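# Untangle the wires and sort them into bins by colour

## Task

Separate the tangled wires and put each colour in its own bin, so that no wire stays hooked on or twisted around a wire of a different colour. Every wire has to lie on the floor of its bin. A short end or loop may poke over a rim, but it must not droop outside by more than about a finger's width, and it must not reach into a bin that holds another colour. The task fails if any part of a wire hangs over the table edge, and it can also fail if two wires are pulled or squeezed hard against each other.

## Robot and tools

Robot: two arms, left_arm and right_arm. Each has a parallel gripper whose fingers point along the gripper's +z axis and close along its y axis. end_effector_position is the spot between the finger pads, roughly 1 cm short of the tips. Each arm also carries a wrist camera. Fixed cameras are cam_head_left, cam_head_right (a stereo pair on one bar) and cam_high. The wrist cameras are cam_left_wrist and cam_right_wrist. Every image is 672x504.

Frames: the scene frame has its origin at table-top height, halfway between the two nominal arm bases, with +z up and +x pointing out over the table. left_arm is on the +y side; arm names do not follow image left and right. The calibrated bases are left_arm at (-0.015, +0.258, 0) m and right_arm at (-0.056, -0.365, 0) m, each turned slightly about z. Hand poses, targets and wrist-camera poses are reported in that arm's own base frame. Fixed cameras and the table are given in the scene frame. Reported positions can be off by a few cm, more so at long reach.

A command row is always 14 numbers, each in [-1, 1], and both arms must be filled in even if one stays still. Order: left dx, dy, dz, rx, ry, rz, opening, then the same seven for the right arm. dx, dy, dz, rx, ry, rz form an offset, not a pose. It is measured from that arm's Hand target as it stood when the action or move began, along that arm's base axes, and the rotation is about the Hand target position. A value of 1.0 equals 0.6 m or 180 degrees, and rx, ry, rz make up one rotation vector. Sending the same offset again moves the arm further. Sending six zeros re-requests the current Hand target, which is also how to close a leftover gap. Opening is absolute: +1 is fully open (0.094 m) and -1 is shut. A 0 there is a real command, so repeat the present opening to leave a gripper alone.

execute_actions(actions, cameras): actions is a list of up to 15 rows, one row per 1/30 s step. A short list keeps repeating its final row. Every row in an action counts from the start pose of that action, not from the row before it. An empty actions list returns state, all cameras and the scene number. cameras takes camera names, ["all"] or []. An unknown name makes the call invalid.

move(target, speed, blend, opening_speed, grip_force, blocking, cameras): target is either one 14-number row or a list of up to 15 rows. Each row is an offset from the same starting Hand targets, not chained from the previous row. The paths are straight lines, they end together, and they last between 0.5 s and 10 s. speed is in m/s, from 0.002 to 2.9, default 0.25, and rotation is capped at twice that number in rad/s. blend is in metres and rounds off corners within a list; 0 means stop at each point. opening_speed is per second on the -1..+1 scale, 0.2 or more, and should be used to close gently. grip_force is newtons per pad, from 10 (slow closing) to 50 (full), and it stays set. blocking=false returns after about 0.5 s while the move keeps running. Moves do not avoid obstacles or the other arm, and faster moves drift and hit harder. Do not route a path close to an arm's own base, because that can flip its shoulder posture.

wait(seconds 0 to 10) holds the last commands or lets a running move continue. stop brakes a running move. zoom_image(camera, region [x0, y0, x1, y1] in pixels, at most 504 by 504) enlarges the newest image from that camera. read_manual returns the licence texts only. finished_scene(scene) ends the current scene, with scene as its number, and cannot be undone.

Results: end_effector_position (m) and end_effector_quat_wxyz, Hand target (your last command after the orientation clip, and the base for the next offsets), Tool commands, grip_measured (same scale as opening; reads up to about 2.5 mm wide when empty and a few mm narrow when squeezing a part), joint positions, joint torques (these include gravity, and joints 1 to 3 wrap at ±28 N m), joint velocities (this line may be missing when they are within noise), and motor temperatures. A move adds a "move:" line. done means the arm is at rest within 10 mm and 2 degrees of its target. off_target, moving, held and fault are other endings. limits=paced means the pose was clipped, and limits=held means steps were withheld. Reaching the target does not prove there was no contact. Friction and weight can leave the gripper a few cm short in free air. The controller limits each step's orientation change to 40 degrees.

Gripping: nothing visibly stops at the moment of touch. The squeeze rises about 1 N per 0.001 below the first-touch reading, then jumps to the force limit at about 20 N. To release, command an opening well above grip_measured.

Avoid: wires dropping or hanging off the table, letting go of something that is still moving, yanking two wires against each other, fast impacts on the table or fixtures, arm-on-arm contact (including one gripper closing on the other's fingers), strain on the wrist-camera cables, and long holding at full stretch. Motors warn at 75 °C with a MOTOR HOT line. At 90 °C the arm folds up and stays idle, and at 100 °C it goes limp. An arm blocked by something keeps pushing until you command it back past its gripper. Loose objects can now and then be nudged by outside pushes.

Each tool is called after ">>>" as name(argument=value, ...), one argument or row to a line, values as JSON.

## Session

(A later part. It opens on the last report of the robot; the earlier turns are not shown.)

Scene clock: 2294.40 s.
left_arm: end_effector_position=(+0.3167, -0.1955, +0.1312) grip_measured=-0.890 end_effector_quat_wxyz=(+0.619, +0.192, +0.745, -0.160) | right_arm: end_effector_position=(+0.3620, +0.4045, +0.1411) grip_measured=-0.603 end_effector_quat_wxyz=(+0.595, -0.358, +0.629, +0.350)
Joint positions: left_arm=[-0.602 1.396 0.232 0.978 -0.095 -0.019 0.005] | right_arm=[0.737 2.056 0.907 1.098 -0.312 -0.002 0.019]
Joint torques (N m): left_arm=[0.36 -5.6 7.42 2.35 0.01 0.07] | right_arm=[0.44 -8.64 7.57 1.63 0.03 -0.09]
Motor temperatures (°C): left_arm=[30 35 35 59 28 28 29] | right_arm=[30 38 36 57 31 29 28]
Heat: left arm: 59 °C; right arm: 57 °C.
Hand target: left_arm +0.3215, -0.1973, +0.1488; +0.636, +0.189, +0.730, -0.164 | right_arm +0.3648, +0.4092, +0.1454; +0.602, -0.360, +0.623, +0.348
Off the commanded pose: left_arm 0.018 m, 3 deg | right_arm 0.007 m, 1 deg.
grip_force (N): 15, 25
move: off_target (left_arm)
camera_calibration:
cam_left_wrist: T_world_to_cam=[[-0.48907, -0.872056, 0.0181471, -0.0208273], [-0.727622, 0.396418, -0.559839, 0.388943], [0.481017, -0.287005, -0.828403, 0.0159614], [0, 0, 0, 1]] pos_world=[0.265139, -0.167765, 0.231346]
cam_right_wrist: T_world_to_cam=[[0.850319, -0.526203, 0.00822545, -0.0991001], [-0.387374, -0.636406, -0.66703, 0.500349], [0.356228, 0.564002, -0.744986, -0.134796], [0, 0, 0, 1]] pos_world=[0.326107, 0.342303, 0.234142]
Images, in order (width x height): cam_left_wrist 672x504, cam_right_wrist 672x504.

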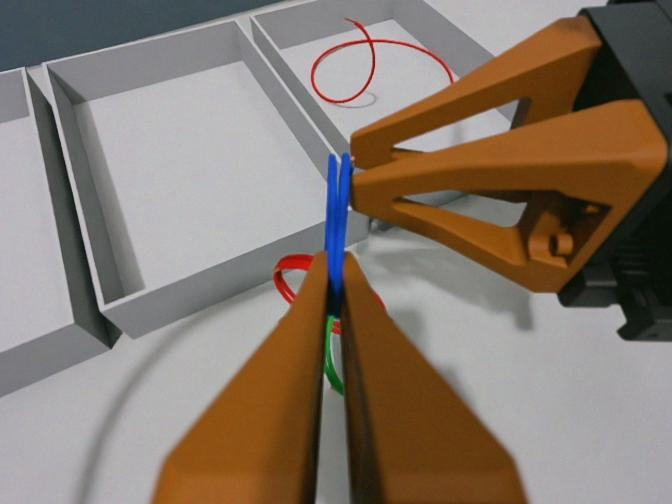

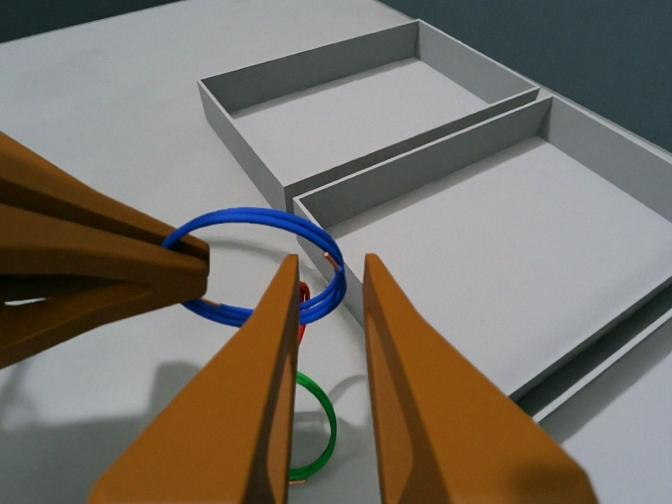

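>>> move(
  target=[0,0,0,0,0,0,-1.0,0,0,0,0,0,0,-1.0],
  opening_speed=0.2,
  grip_force=[15, 12],
  cameras=["cam_left_wrist", "cam_right_wrist"],
)

>>> zoom_image(
  camera="cam_left_wrist",
  region=[310, 120, 400, 210],
)

>>> zoom_image(
  camera="cam_right_wrist",
  region=[270, 200, 390, 320],
)

Scene clock: 2303.93 s.
left_arm: end_effector_position=(+0.3166, -0.1955, +0.1308) grip_measured=-0.890 end_effector_quat_wxyz=(+0.618, +0.192, +0.745, -0.160) | right_arm: end_effector_position=(+0.3625, +0.4042, +0.1411) grip_measured=-0.961 end_effector_quat_wxyz=(+0.595, -0.357, +0.630, +0.349)
Joint positions: left_arm=[-0.602 1.396 0.232 0.977 -0.095 -0.019 0.005] | right_arm=[0.737 2.056 0.907 1.098 -0.309 -0.002 0.002]
Joint torques (N m): left_arm=[0.39 -5.61 7.41 2.38 0.01 0.06] | right_arm=[0.53 -8.61 7.43 1.62 0.06 -0.07]
Motor temperatures (°C): left_arm=[30 35 35 59 28 28 29] | right_arm=[30 38 37 56 31 29 28]
Heat: left arm: 59 °C; right arm: 56 °C.
Hand target: left_arm +0.3215, -0.1973, +0.1487; +0.636, +0.189, +0.731, -0.164 | right_arm +0.3648, +0.4092, +0.1454; +0.602, -0.360, +0.623, +0.348
Off the commanded pose: left_arm 0.019 m, 3 deg | right_arm 0.007 m, 1 deg.
grip_force (N): 15, 12
move: off_target (left_arm)
camera_calibration:
cam_left_wrist: T_world_to_cam=[[-0.489056, -0.872067, 0.0179945, -0.0208299], [-0.728285, 0.396896, -0.558637, 0.38886], [0.480027, -0.28631, -0.829217, 0.0162051], [0, 0, 0, 1]] pos_world=[0.265235, -0.167862, 0.231044]
cam_right_wrist: T_world_to_cam=[[0.848728, -0.528764, 0.00839007, -0.0981044], [-0.389215, -0.635319, -0.666995, 0.500555], [0.358013, 0.562831, -0.745015, -0.134962], [0, 0, 0, 1]] pos_world=[0.326406, 0.342099, 0.234142]
Images, in order (width x height): cam_left_wrist 672x504, cam_right_wrist 672x504.

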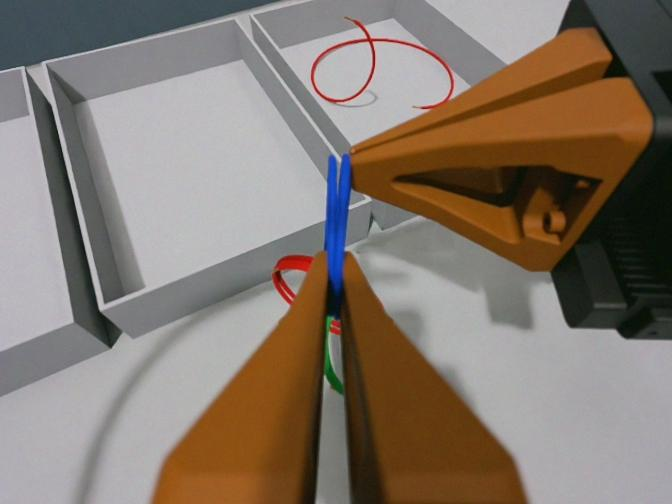

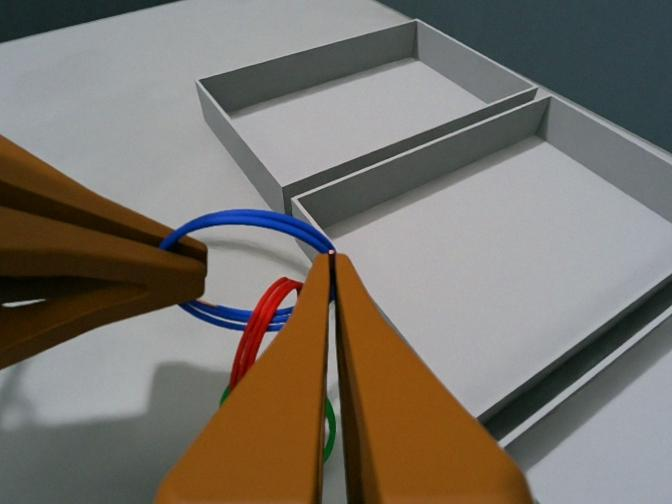

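Scaled by 5.600 from the camera's 672x504 image, which has a finer 960x720 frame.

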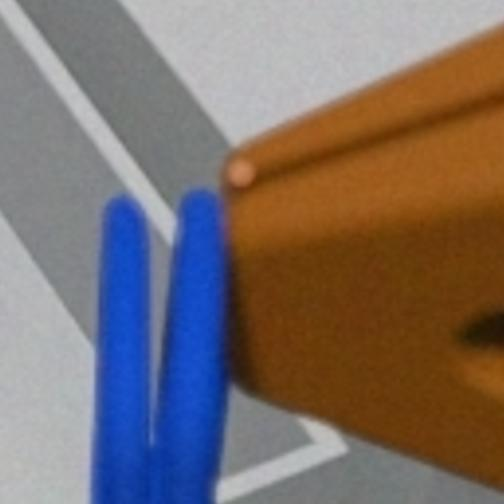

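Scaled by 4.200 from the camera's 672x504 image, which has a finer 960x720 frame.

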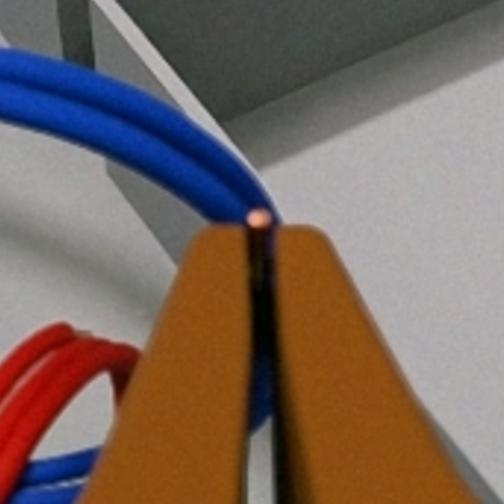

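>>> move(
  target=[0,0,0,0,0,0,-0.6,0,0,0,0,0,0,-1.0],
  opening_speed=0.2,
  grip_force=[15, 25],
  cameras=["cam_left_wrist", "cam_right_wrist"],
)

Scene clock: 2314.73 s.
left_arm: end_effector_position=(+0.3166, -0.1955, +0.1308) grip_measured=-0.603 end_effector_quat_wxyz=(+0.618, +0.192, +0.745, -0.160) | right_arm: end_effector_position=(+0.3626, +0.4042, +0.1411) grip_measured=-0.985 end_effector_quat_wxyz=(+0.595, -0.357, +0.630, +0.349)
Joint positions: left_arm=[-0.602 1.396 0.232 0.977 -0.095 -0.019 0.019] | right_arm=[0.737 2.056 0.907 1.098 -0.309 -0.002 0.001]
Joint torques (N m): left_arm=[0.38 -5.63 7.46 2.38 0.02 0.05] | right_arm=[0.54 -8.73 7.56 1.66 0.03 -0.09]
Motor temperatures (°C): left_arm=[30 35 35 59 28 28 29] | right_arm=[30 38 37 56 31 29 28]
Heat: left arm: 59 °C; right arm: 56 °C.
Hand target: left_arm +0.3215, -0.1973, +0.1487; +0.636, +0.189, +0.731, -0.164 | right_arm +0.3649, +0.4092, +0.1454; +0.602, -0.360, +0.623, +0.348
Off the commanded pose: left_arm 0.019 m, 3 deg | right_arm 0.007 m, 1 deg.
grip_force (N): 15, 25
move: off_target (left_arm)
camera_calibration:
cam_left_wrist: T_world_to_cam=[[-0.489056, -0.872067, 0.0179945, -0.0208299], [-0.728285, 0.396896, -0.558637, 0.38886], [0.480027, -0.28631, -0.829217, 0.0162051], [0, 0, 0, 1]] pos_world=[0.265235, -0.167862, 0.231044]
cam_right_wrist: T_world_to_cam=[[0.848561, -0.529031, 0.00840322, -0.0979619], [-0.389402, -0.635192, -0.667007, 0.500575], [0.358205, 0.562724, -0.745004, -0.13499], [0, 0, 0, 1]] pos_world=[0.326405, 0.342098, 0.234142]
Images, in order (width x height): cam_left_wrist 672x504, cam_right_wrist 672x504.

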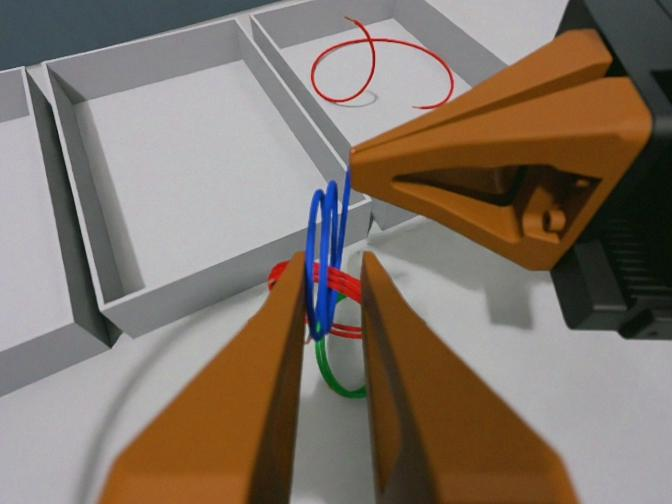

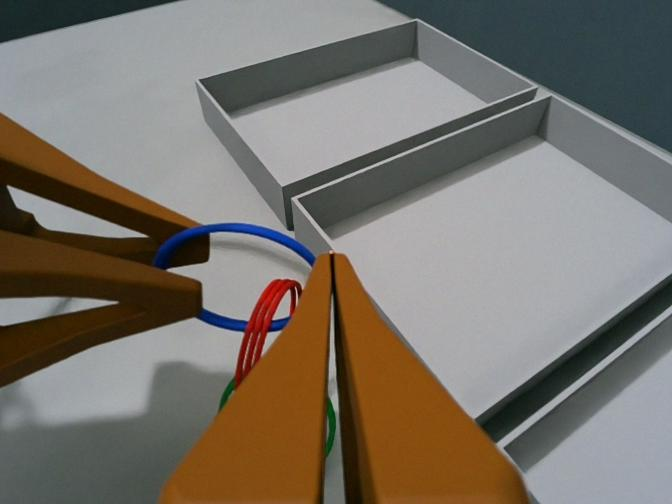

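>>> move(
  target=[-0.1288,0.0713,0.0108,0,0,0,-0.6,0,0,0,0,0,0,-1.0],
  speed=0.06,
  cameras=["cam_left_wrist", "cam_right_wrist", "cam_head_right", "cam_high"],
)

>>> zoom_image(
  camera="cam_left_wrist",
  region=[220, 80, 440, 300],
)

>>> zoom_image(
  camera="cam_right_wrist",
  region=[180, 200, 380, 480],
)

Scene clock: 2323.73 s.
left_arm: end_effector_position=(+0.2449, -0.1557, +0.1533) grip_measured=-0.603 end_effector_quat_wxyz=(+0.632, +0.193, +0.732, -0.164) | right_arm: end_effector_position=(+0.3626, +0.4042, +0.1411) grip_measured=-0.985 end_effector_quat_wxyz=(+0.595, -0.357, +0.630, +0.349)
Joint positions: left_arm=[-0.662 0.609 0.049 0.41 -0.148 -0.019 0.019] | right_arm=[0.737 2.056 0.907 1.098 -0.309 -0.002 0.001]
Joint torques (N m): left_arm=[-0.59 -0.43 7.27 2.3 -0.15 -0.03] | right_arm=[0.4 -8.79 7.45 1.65 0.06 -0.08]
Motor temperatures (°C): left_arm=[30 35 35 58 28 28 29] | right_arm=[30 38 37 56 31 29 28]
Heat: left arm: 58 °C; right arm: 56 °C.
Hand target: left_arm +0.2442, -0.1545, +0.1552; +0.635, +0.189, +0.731, -0.164 | right_arm +0.3649, +0.4092, +0.1454; +0.602, -0.360, +0.623, +0.348
Off the commanded pose: left_arm 0.002 m, 1 deg | right_arm 0.007 m, 1 deg.
grip_force (N): 15, 25
move: done
camera_calibration:
cam_left_wrist: T_world_to_cam=[[-0.496155, -0.868126, 0.013656, -0.0185251], [-0.704823, 0.393539, -0.590213, 0.332015], [0.507005, -0.302462, -0.807132, 0.0682148], [0, 0, 0, 1]] pos_world=[0.190236, -0.126111, 0.251271]
cam_right_wrist: T_world_to_cam=[[0.848561, -0.529031, 0.00840322, -0.0979619], [-0.389402, -0.635192, -0.667007, 0.500575], [0.358205, 0.562724, -0.745004, -0.13499], [0, 0, 0, 1]] pos_world=[0.326405, 0.342098, 0.234142]
Images, in order (width x height): cam_head_right 672x504, cam_high 672x504, cam_left_wrist 672x504, cam_right_wrist 672x504.

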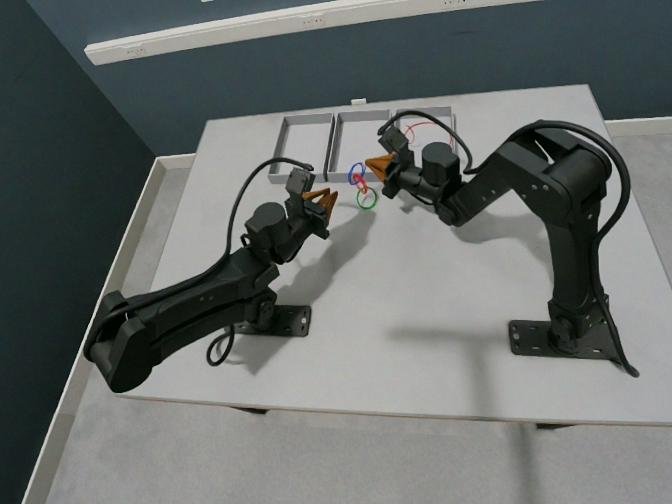

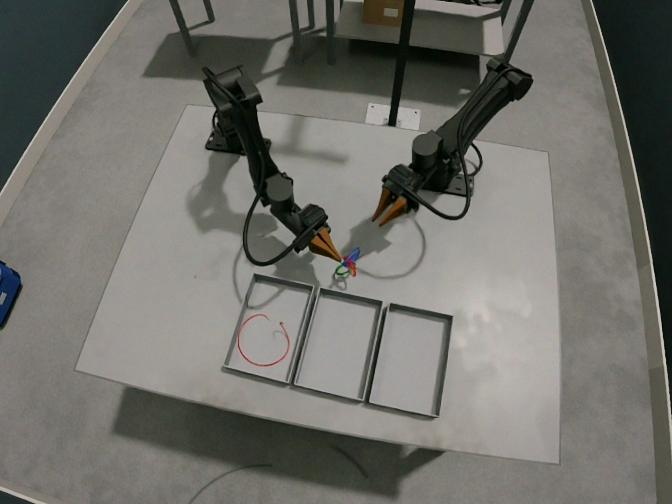

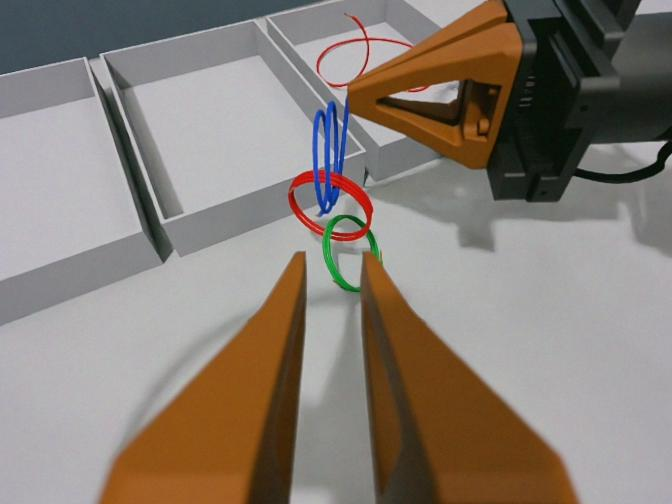

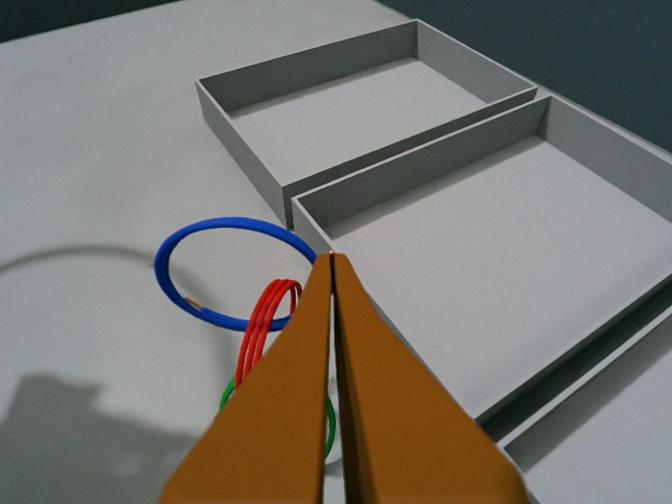

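Scaled by 2.291 from the camera's 672x504 image, which has a finer 960x720 frame.

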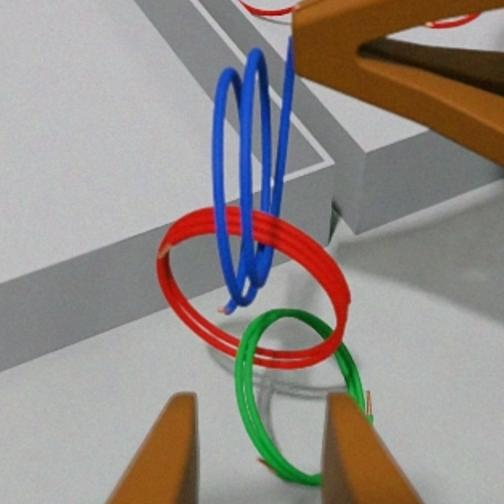

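Scaled by 1.800 from the camera's 672x504 image, which has a finer 960x720 frame.

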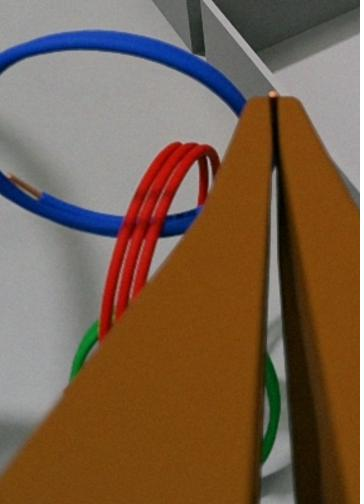

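>>> move(
  target=[0.113,-0.0158,-0.112,0,0,0,-0.75,0,0,0,0,0,0,-1.0],
  speed=0.08,
  cameras=["cam_left_wrist", "cam_right_wrist"],
)

>>> zoom_image(
  camera="cam_left_wrist",
  region=[220, 80, 440, 300],
)

Scene clock: 2376.23 s.
left_arm: end_effector_position=(+0.3020, -0.1591, +0.0556) grip_measured=-0.747 end_effector_quat_wxyz=(+0.580, +0.195, +0.776, -0.151) | right_arm: end_effector_position=(+0.3626, +0.4042, +0.1411) grip_measured=-0.985 end_effector_quat_wxyz=(+0.595, -0.357, +0.630, +0.349)
Joint positions: left_arm=[-0.475 1.777 0.072 1.42 0.025 -0.001 0.012] | right_arm=[0.737 2.056 0.907 1.098 -0.309 -0.002 0.001]
Joint torques (N m): left_arm=[0.4 -3.14 3.45 4.05 0.09 0.08] | right_arm=[0.46 -8.76 7.54 1.65 0.06 -0.11]
Motor temperatures (°C): left_arm=[30 34 37 55 28 28 29] | right_arm=[30 39 37 56 31 29 29]
Heat: left arm: 55 °C; right arm: 56 °C.
Hand target: left_arm +0.3119, -0.1640, +0.0879; +0.635, +0.189, +0.731, -0.164 | right_arm +0.3649, +0.4092, +0.1454; +0.602, -0.360, +0.623, +0.348
Off the commanded pose: left_arm 0.034 m, 8 deg | right_arm 0.007 m, 1 deg.
grip_force (N): 15, 25
move: off_target (left_arm)
camera_calibration:
cam_left_wrist: T_world_to_cam=[[-0.481586, -0.876027, 0.0255305, 0.0018603], [-0.777377, 0.41354, -0.473994, 0.334646], [0.404674, -0.248115, -0.880158, 0.00297178], [0, 0, 0, 1]] pos_world=[0.259839, -0.136023, 0.161188]
cam_right_wrist: T_world_to_cam=[[0.848561, -0.529031, 0.00840322, -0.0979619], [-0.389402, -0.635192, -0.667007, 0.500575], [0.358205, 0.562724, -0.745004, -0.13499], [0, 0, 0, 1]] pos_world=[0.326405, 0.342098, 0.234142]
Images, in order (width x height): cam_left_wrist 672x504, cam_right_wrist 672x504.

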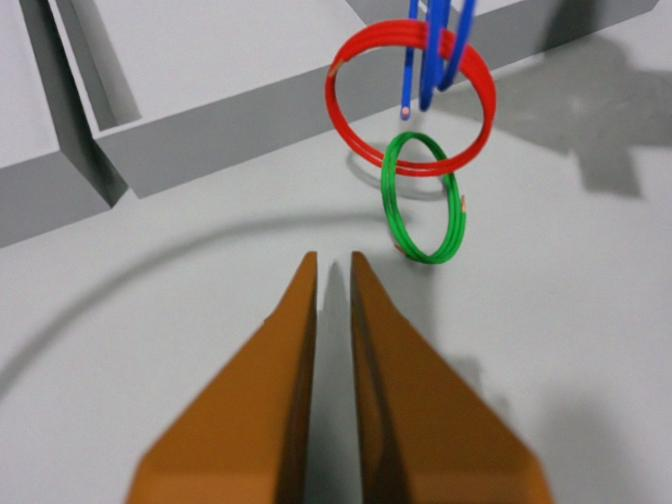

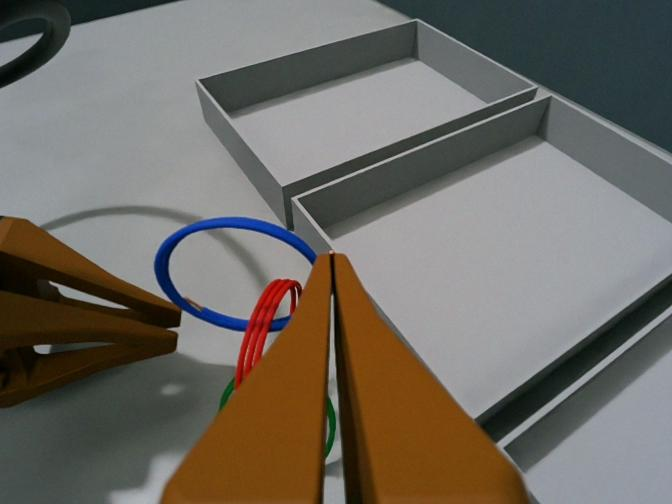

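Scaled by 2.291 from the camera's 672x504 image, which has a finer 960x720 frame.

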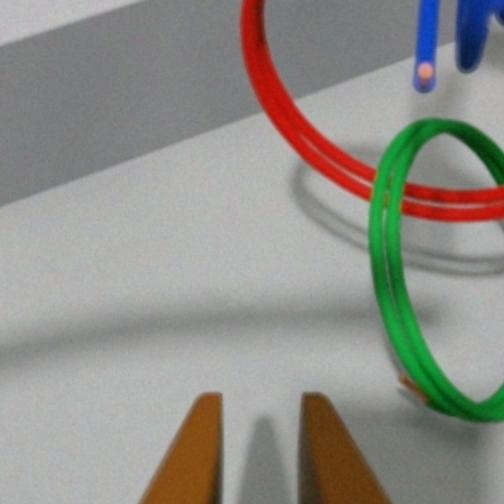

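>>> execute_actions(
  actions=[],
)

Scene clock: 2397.80 s.
left_arm: end_effector_position=(+0.3020, -0.1591, +0.0556) grip_measured=-0.747 end_effector_quat_wxyz=(+0.580, +0.195, +0.776, -0.151) | right_arm: end_effector_position=(+0.3626, +0.4042, +0.1411) grip_measured=-0.985 end_effector_quat_wxyz=(+0.595, -0.357, +0.630, +0.349)
Joint positions: left_arm=[-0.475 1.777 0.072 1.42 0.025 -0.001 0.012] | right_arm=[0.737 2.056 0.907 1.098 -0.309 -0.002 0.001]
Joint velocities: within noise
Joint torques (N m): left_arm=[0.4 -3.15 3.4 4.04 0.08 0.08] | right_arm=[0.47 -8.72 7.53 1.64 0.04 -0.09]
Motor temperatures (°C): left_arm=[30 34 35 65 28 28 29] | right_arm=[30 39 37 56 31 29 29]
Heat: left arm: 65 °C; right arm: 56 °C.
Hand target: left_arm +0.3120, -0.1640, +0.0879; +0.635, +0.189, +0.731, -0.164 | right_arm +0.3649, +0.4092, +0.1454; +0.602, -0.360, +0.623, +0.348
Tool commands: left_gripper/opening=-0.75 right_gripper/opening=-1.0
Off the commanded pose: left_arm 0.034 m, 8 deg | right_arm 0.007 m, 1 deg.
grip_force (N): 15, 25
camera_calibration:
cam_left_wrist: T_world_to_cam=[[-0.481907, -0.875844, 0.0257368, 0.00188614], [-0.777279, 0.413747, -0.473973, 0.334567], [0.404478, -0.248415, -0.880163, 0.00302411], [0, 0, 0, 1]] pos_world=[0.259738, -0.136023, 0.161189]
cam_right_wrist: T_world_to_cam=[[0.848561, -0.529031, 0.00840322, -0.0979619], [-0.389402, -0.635192, -0.667007, 0.500575], [0.358205, 0.562724, -0.745004, -0.13499], [0, 0, 0, 1]] pos_world=[0.326405, 0.342098, 0.234142]

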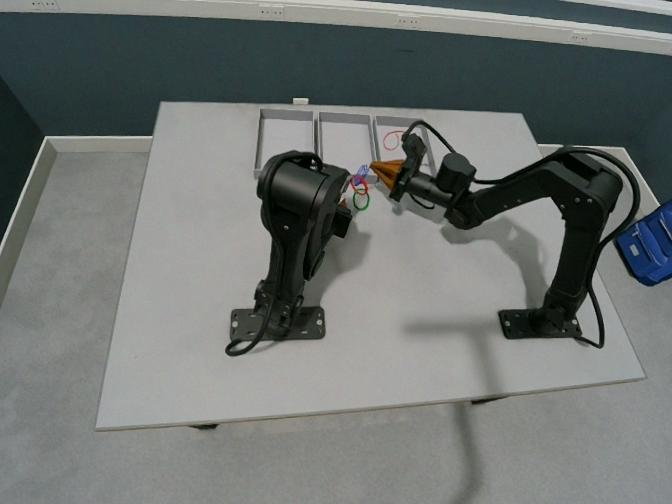

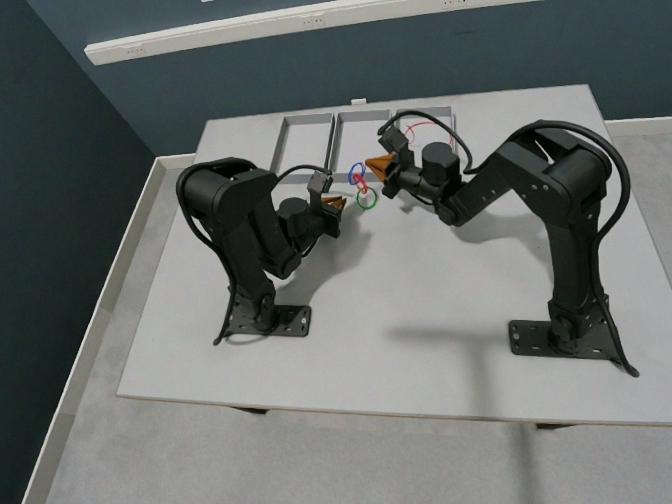

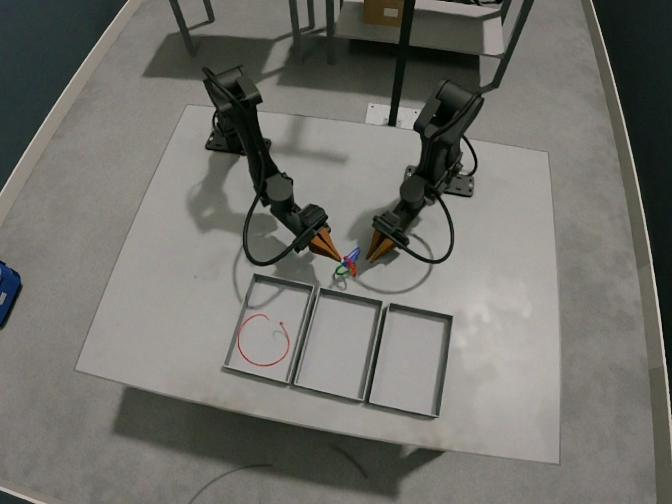

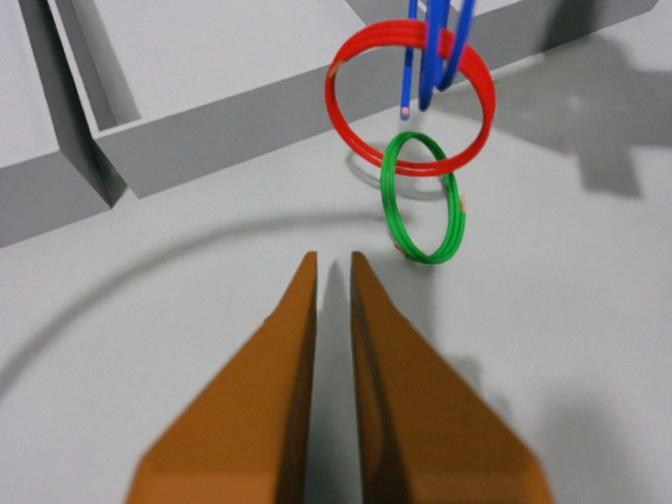

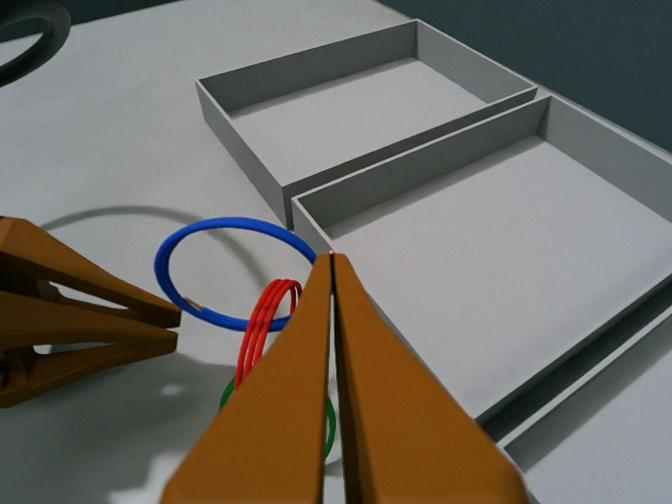

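>>> move(
  target=[
    [0.0028, 0.0022, 0.0025, 0.0243, 0.0437, 0, -0.75, 0, 0, 0, 0, 0, 0, -1.0],
  ],
  speed=0.05,
  cameras=["cam_left_wrist", "cam_right_wrist"],
)

Scene clock: 2445.67 s.
left_arm: end_effector_position=(+0.3073, -0.1602, +0.0749) grip_measured=-0.747 end_effector_quat_wxyz=(+0.560, +0.201, +0.791, -0.145) | right_arm: end_effector_position=(+0.3626, +0.4042, +0.1411) grip_measured=-0.985 end_effector_quat_wxyz=(+0.595, -0.357, +0.630, +0.349)
Joint positions: left_arm=[-0.465 1.467 0.141 0.988 0.035 0.007 0.012] | right_arm=[0.737 2.056 0.907 1.098 -0.309 -0.002 0.001]
Joint torques (N m): left_arm=[0.43 -5.44 6.41 2.27 0.07 0.07] | right_arm=[0.44 -8.72 7.35 1.65 0 -0.07]
Motor temperatures (°C): left_arm=[30 34 35 72 28 28 29] | right_arm=[30 39 37 56 31 29 29]
Heat: left arm: 72 °C; right arm: 56 °C.
Hand target: left_arm +0.3137, -0.1627, +0.0896; +0.576, +0.201, +0.778, -0.148 | right_arm +0.3649, +0.4092, +0.1454; +0.602, -0.360, +0.623, +0.348
Off the commanded pose: left_arm 0.016 m, 2 deg | right_arm 0.007 m, 1 deg.
grip_force (N): 15, 25
move: off_target (left_arm)
camera_calibration:
cam_left_wrist: T_world_to_cam=[[-0.482985, -0.87534, 0.0224914, 0.00371709], [-0.796395, 0.428458, -0.426823, 0.353001], [0.363978, -0.224061, -0.904056, 0.035581], [0, 0, 0, 1]] pos_world=[0.269973, -0.14002, 0.182753]
cam_right_wrist: T_world_to_cam=[[0.848561, -0.529031, 0.00840322, -0.0979619], [-0.389402, -0.635192, -0.667007, 0.500575], [0.358205, 0.562724, -0.745004, -0.13499], [0, 0, 0, 1]] pos_world=[0.326405, 0.342098, 0.234142]
Images, in order (width x height): cam_left_wrist 672x504, cam_right_wrist 672x504.

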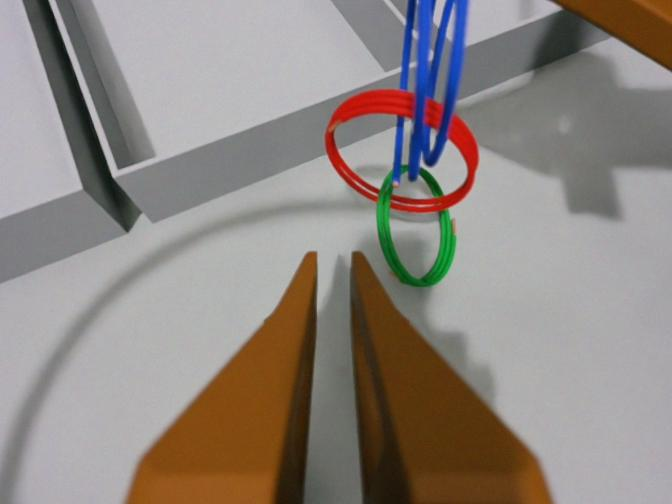

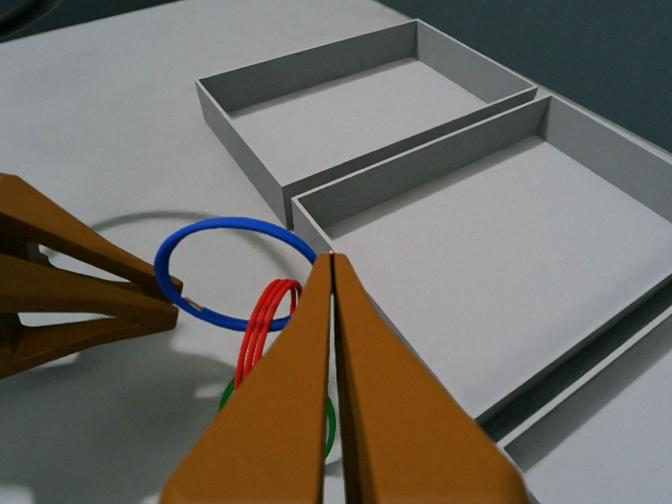

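>>> move(
  target=[
    [0.0292, -0.016, 0.0, 0, 0, 0, -0.75, 0, 0, 0, 0, 0, 0, -1.0],
  ],
  speed=0.05,
  cameras=["cam_left_wrist", "cam_right_wrist"],
)

Scene clock: 2467.47 s.
left_arm: end_effector_position=(+0.3254, -0.1692, +0.0843) grip_measured=-0.747 end_effector_quat_wxyz=(+0.569, +0.199, +0.784, -0.147) | right_arm: end_effector_position=(+0.3626, +0.4042, +0.1411) grip_measured=-0.985 end_effector_quat_wxyz=(+0.595, -0.357, +0.630, +0.349)
Joint positions: left_arm=[-0.465 1.517 0.214 0.988 0.035 0.007 0.012] | right_arm=[0.737 2.056 0.907 1.098 -0.309 -0.002 0.001]
Joint torques (N m): left_arm=[0.09 -3.04 6.6 2.45 0.02 0.05] | right_arm=[0.47 -8.73 7.51 1.69 0.03 -0.1]
Motor temperatures (°C): left_arm=[30 34 35 65 28 28 29] | right_arm=[30 39 37 56 31 29 29]
Heat: left arm: 65 °C; right arm: 56 °C.
Hand target: left_arm +0.3312, -0.1723, +0.0895; +0.576, +0.201, +0.778, -0.148 | right_arm +0.3649, +0.4092, +0.1454; +0.602, -0.360, +0.623, +0.348
Off the commanded pose: left_arm 0.008 m, 1 deg | right_arm 0.007 m, 1 deg.
grip_force (N): 15, 25
move: done
camera_calibration:
cam_left_wrist: T_world_to_cam=[[-0.483502, -0.875078, 0.0215448, 0.00465185], [-0.787124, 0.423874, -0.44807, 0.37329], [0.382964, -0.233601, -0.893739, 0.0269662], [0, 0, 0, 1]] pos_world=[0.285748, -0.147858, 0.191261]
cam_right_wrist: T_world_to_cam=[[0.848561, -0.529031, 0.00840322, -0.0979619], [-0.389402, -0.635192, -0.667007, 0.500575], [0.358205, 0.562724, -0.745004, -0.13499], [0, 0, 0, 1]] pos_world=[0.326405, 0.342098, 0.234142]
Images, in order (width x height): cam_left_wrist 672x504, cam_right_wrist 672x504.

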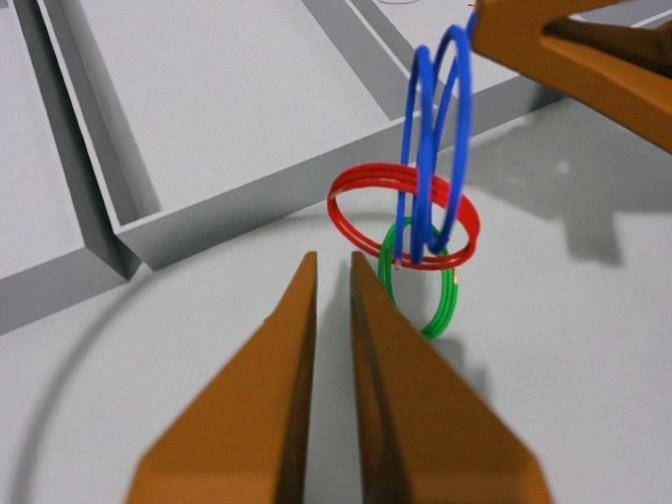

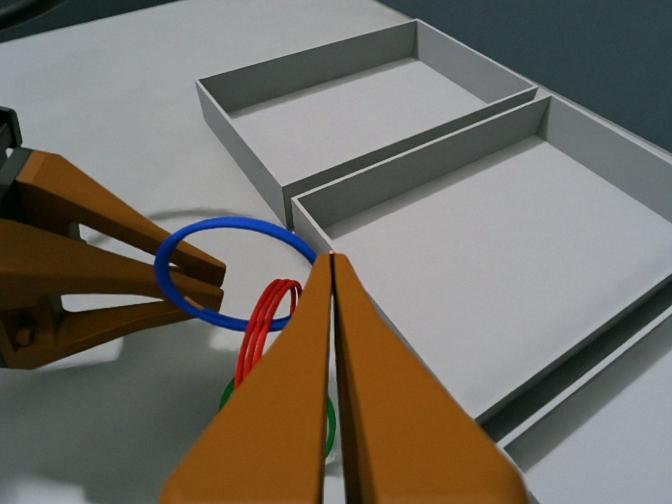

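>>> zoom_image(
  camera="cam_left_wrist",
  region=[240, 120, 520, 330],
)

>>> zoom_image(
  camera="cam_right_wrist",
  region=[120, 200, 360, 480],
)

Scaled by 1.800 from the camera's 672x504 image, which has a finer 960x720 frame.

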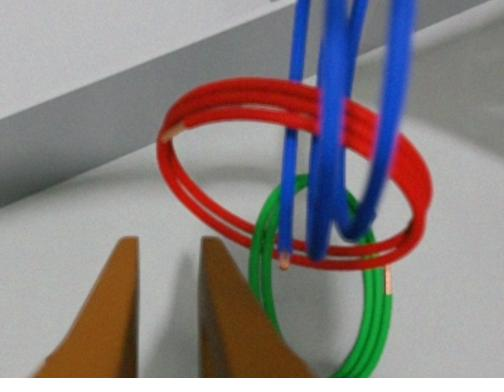

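Scaled by 1.800 from the camera's 672x504 image, which has a finer 960x720 frame.

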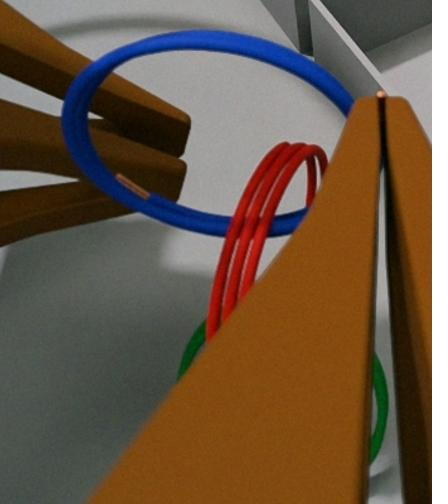

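>>> move(
  target=[
    [0.0195, -0.0098, -0.009, 0, 0, 0, -0.75, 0, 0, 0, 0, 0, 0, -1.0],
  ],
  speed=0.04,
  cameras=["cam_left_wrist", "cam_right_wrist"],
)

Scene clock: 2500.80 s.
left_arm: end_effector_position=(+0.3370, -0.1751, +0.0795) grip_measured=-0.747 end_effector_quat_wxyz=(+0.569, +0.199, +0.784, -0.147) | right_arm: end_effector_position=(+0.3626, +0.4042, +0.1411) grip_measured=-0.985 end_effector_quat_wxyz=(+0.595, -0.357, +0.630, +0.349)
Joint positions: left_arm=[-0.465 1.602 0.257 1.03 0.035 0.007 0.012] | right_arm=[0.737 2.056 0.907 1.098 -0.309 -0.002 0.001]
Joint torques (N m): left_arm=[0.06 -3.55 6.34 2.5 0.04 0.05] | right_arm=[0.39 -8.64 7.42 1.62 0.04 -0.14]
Motor temperatures (°C): left_arm=[30 34 35 63 28 28 29] | right_arm=[30 39 37 56 31 29 29]
Heat: left arm: 63 °C; right arm: 56 °C.
Hand target: left_arm +0.3429, -0.1782, +0.0841; +0.576, +0.201, +0.778, -0.148 | right_arm +0.3649, +0.4092, +0.1454; +0.602, -0.360, +0.623, +0.348
Off the commanded pose: left_arm 0.008 m, 1 deg | right_arm 0.007 m, 1 deg.
grip_force (N): 15, 25
move: done
camera_calibration:
cam_left_wrist: T_world_to_cam=[[-0.483443, -0.875108, 0.0216414, 0.00516256], [-0.787298, 0.423859, -0.447779, 0.382721], [0.382682, -0.233514, -0.893882, 0.0168908], [0, 0, 0, 1]] pos_world=[0.297347, -0.153758, 0.186361]
cam_right_wrist: T_world_to_cam=[[0.848561, -0.529031, 0.00840322, -0.0979619], [-0.389402, -0.635192, -0.667007, 0.500575], [0.358205, 0.562724, -0.745004, -0.13499], [0, 0, 0, 1]] pos_world=[0.326405, 0.342098, 0.234142]
Images, in order (width x height): cam_left_wrist 672x504, cam_right_wrist 672x504.

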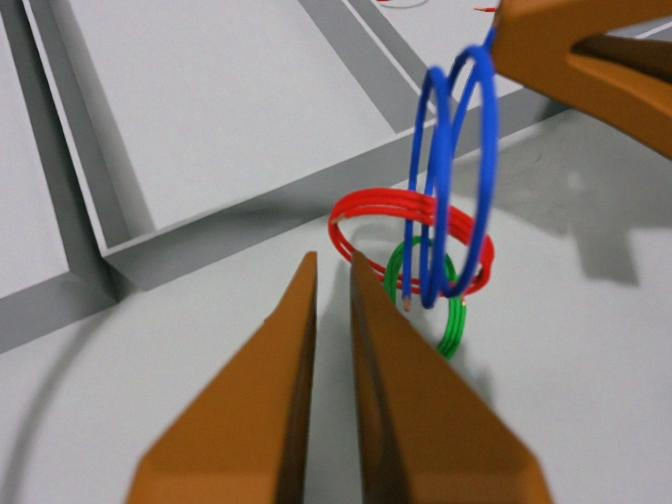

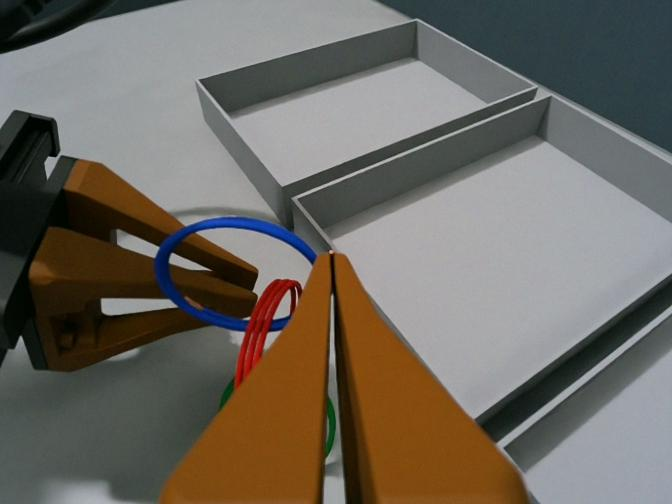

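>>> zoom_image(
  camera="cam_left_wrist",
  region=[260, 160, 520, 370],
)

>>> zoom_image(
  camera="cam_right_wrist",
  region=[140, 200, 340, 400],
)

Scaled by 1.938 from the camera's 672x504 image, which has a finer 960x720 frame.

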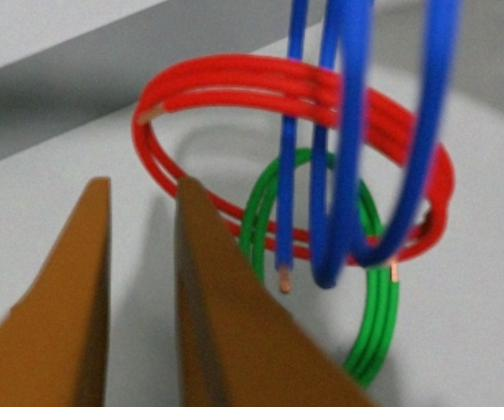

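Scaled by 2.520 from the camera's 672x504 image, which has a finer 960x720 frame.

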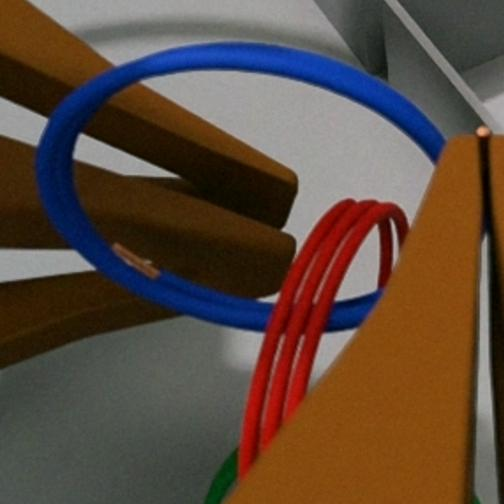

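>>> move(
  target=[
    [0.0209, -0.0112, -0.007, 0, 0, 0, -0.75, 0, 0, 0, 0, 0, 0, -1.0],
  ],
  speed=0.03,
  cameras=["cam_left_wrist", "cam_right_wrist"],
)

>>> zoom_image(
  camera="cam_left_wrist",
  region=[260, 160, 520, 370],
)

>>> zoom_image(
  camera="cam_right_wrist",
  region=[140, 200, 340, 400],
)

Scene clock: 2526.53 s.
left_arm: end_effector_position=(+0.3500, -0.1816, +0.0763) grip_measured=-0.747 end_effector_quat_wxyz=(+0.570, +0.199, +0.784, -0.147) | right_arm: end_effector_position=(+0.3626, +0.4042, +0.1411) grip_measured=-0.985 end_effector_quat_wxyz=(+0.595, -0.357, +0.630, +0.349)
Joint positions: left_arm=[-0.465 1.675 0.308 1.054 0.035 0.007 0.012] | right_arm=[0.737 2.056 0.907 1.098 -0.309 -0.002 0.001]
Joint torques (N m): left_arm=[-0.06 -4.03 6.19 2.5 0.01 0.05] | right_arm=[0.4 -8.68 7.51 1.67 0.02 -0.08]
Motor temperatures (°C): left_arm=[30 33 35 63 28 28 29] | right_arm=[30 39 37 56 31 29 29]
Heat: left arm: 63 °C; right arm: 56 °C.
Hand target: left_arm +0.3554, -0.1849, +0.0798; +0.576, +0.201, +0.778, -0.148 | right_arm +0.3649, +0.4092, +0.1454; +0.602, -0.360, +0.623, +0.348
Off the commanded pose: left_arm 0.007 m, 1 deg | right_arm 0.007 m, 1 deg.
grip_force (N): 15, 25
move: done
camera_calibration:
cam_left_wrist: T_world_to_cam=[[-0.483463, -0.8751, 0.0215228, 0.00585109], [-0.786559, 0.423494, -0.449421, 0.394052], [0.384173, -0.234207, -0.893061, 0.00682183], [0, 0, 0, 1]] pos_world=[0.310153, -0.16016, 0.183061]
cam_right_wrist: T_world_to_cam=[[0.848561, -0.529031, 0.00840322, -0.0979619], [-0.389402, -0.635192, -0.667007, 0.500575], [0.358205, 0.562724, -0.745004, -0.13499], [0, 0, 0, 1]] pos_world=[0.326405, 0.342098, 0.234142]
Images, in order (width x height): cam_left_wrist 672x504, cam_right_wrist 672x504.

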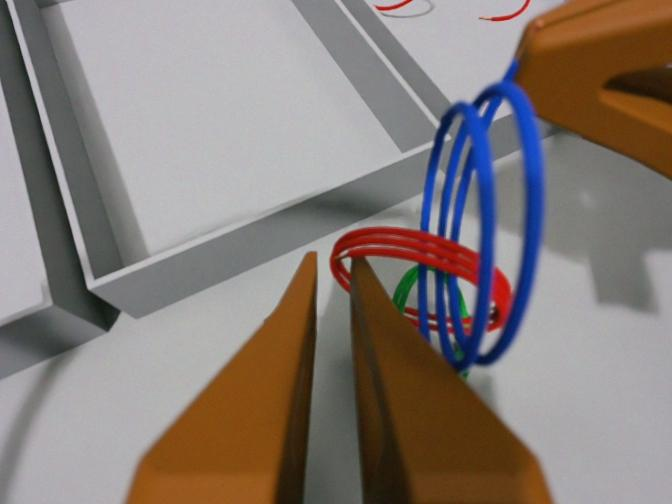

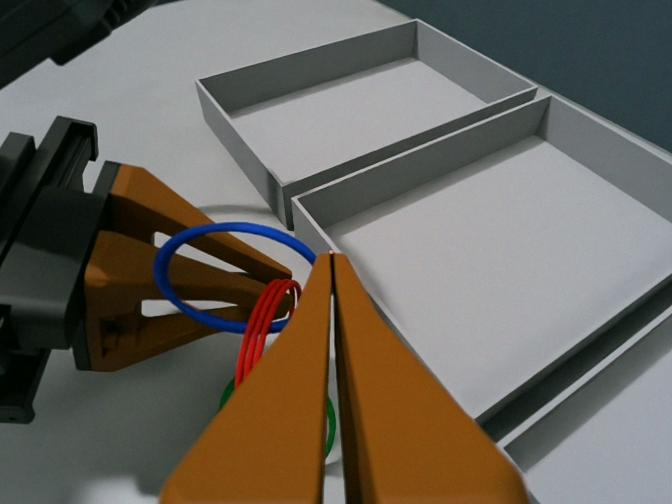

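Scaled by 1.938 from the camera's 672x504 image, which has a finer 960x720 frame.

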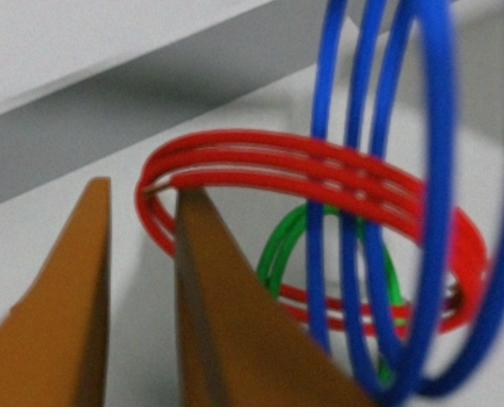

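Scaled by 2.520 from the camera's 672x504 image, which has a finer 960x720 frame.

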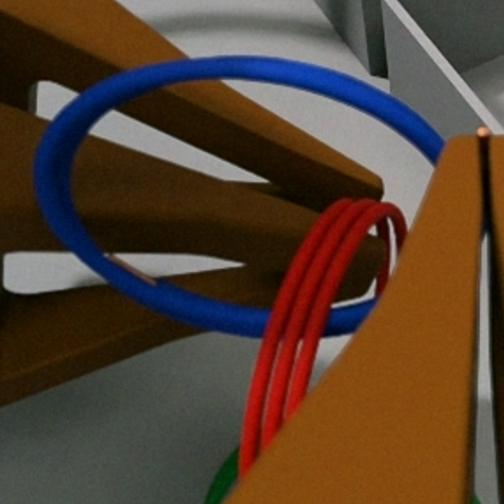

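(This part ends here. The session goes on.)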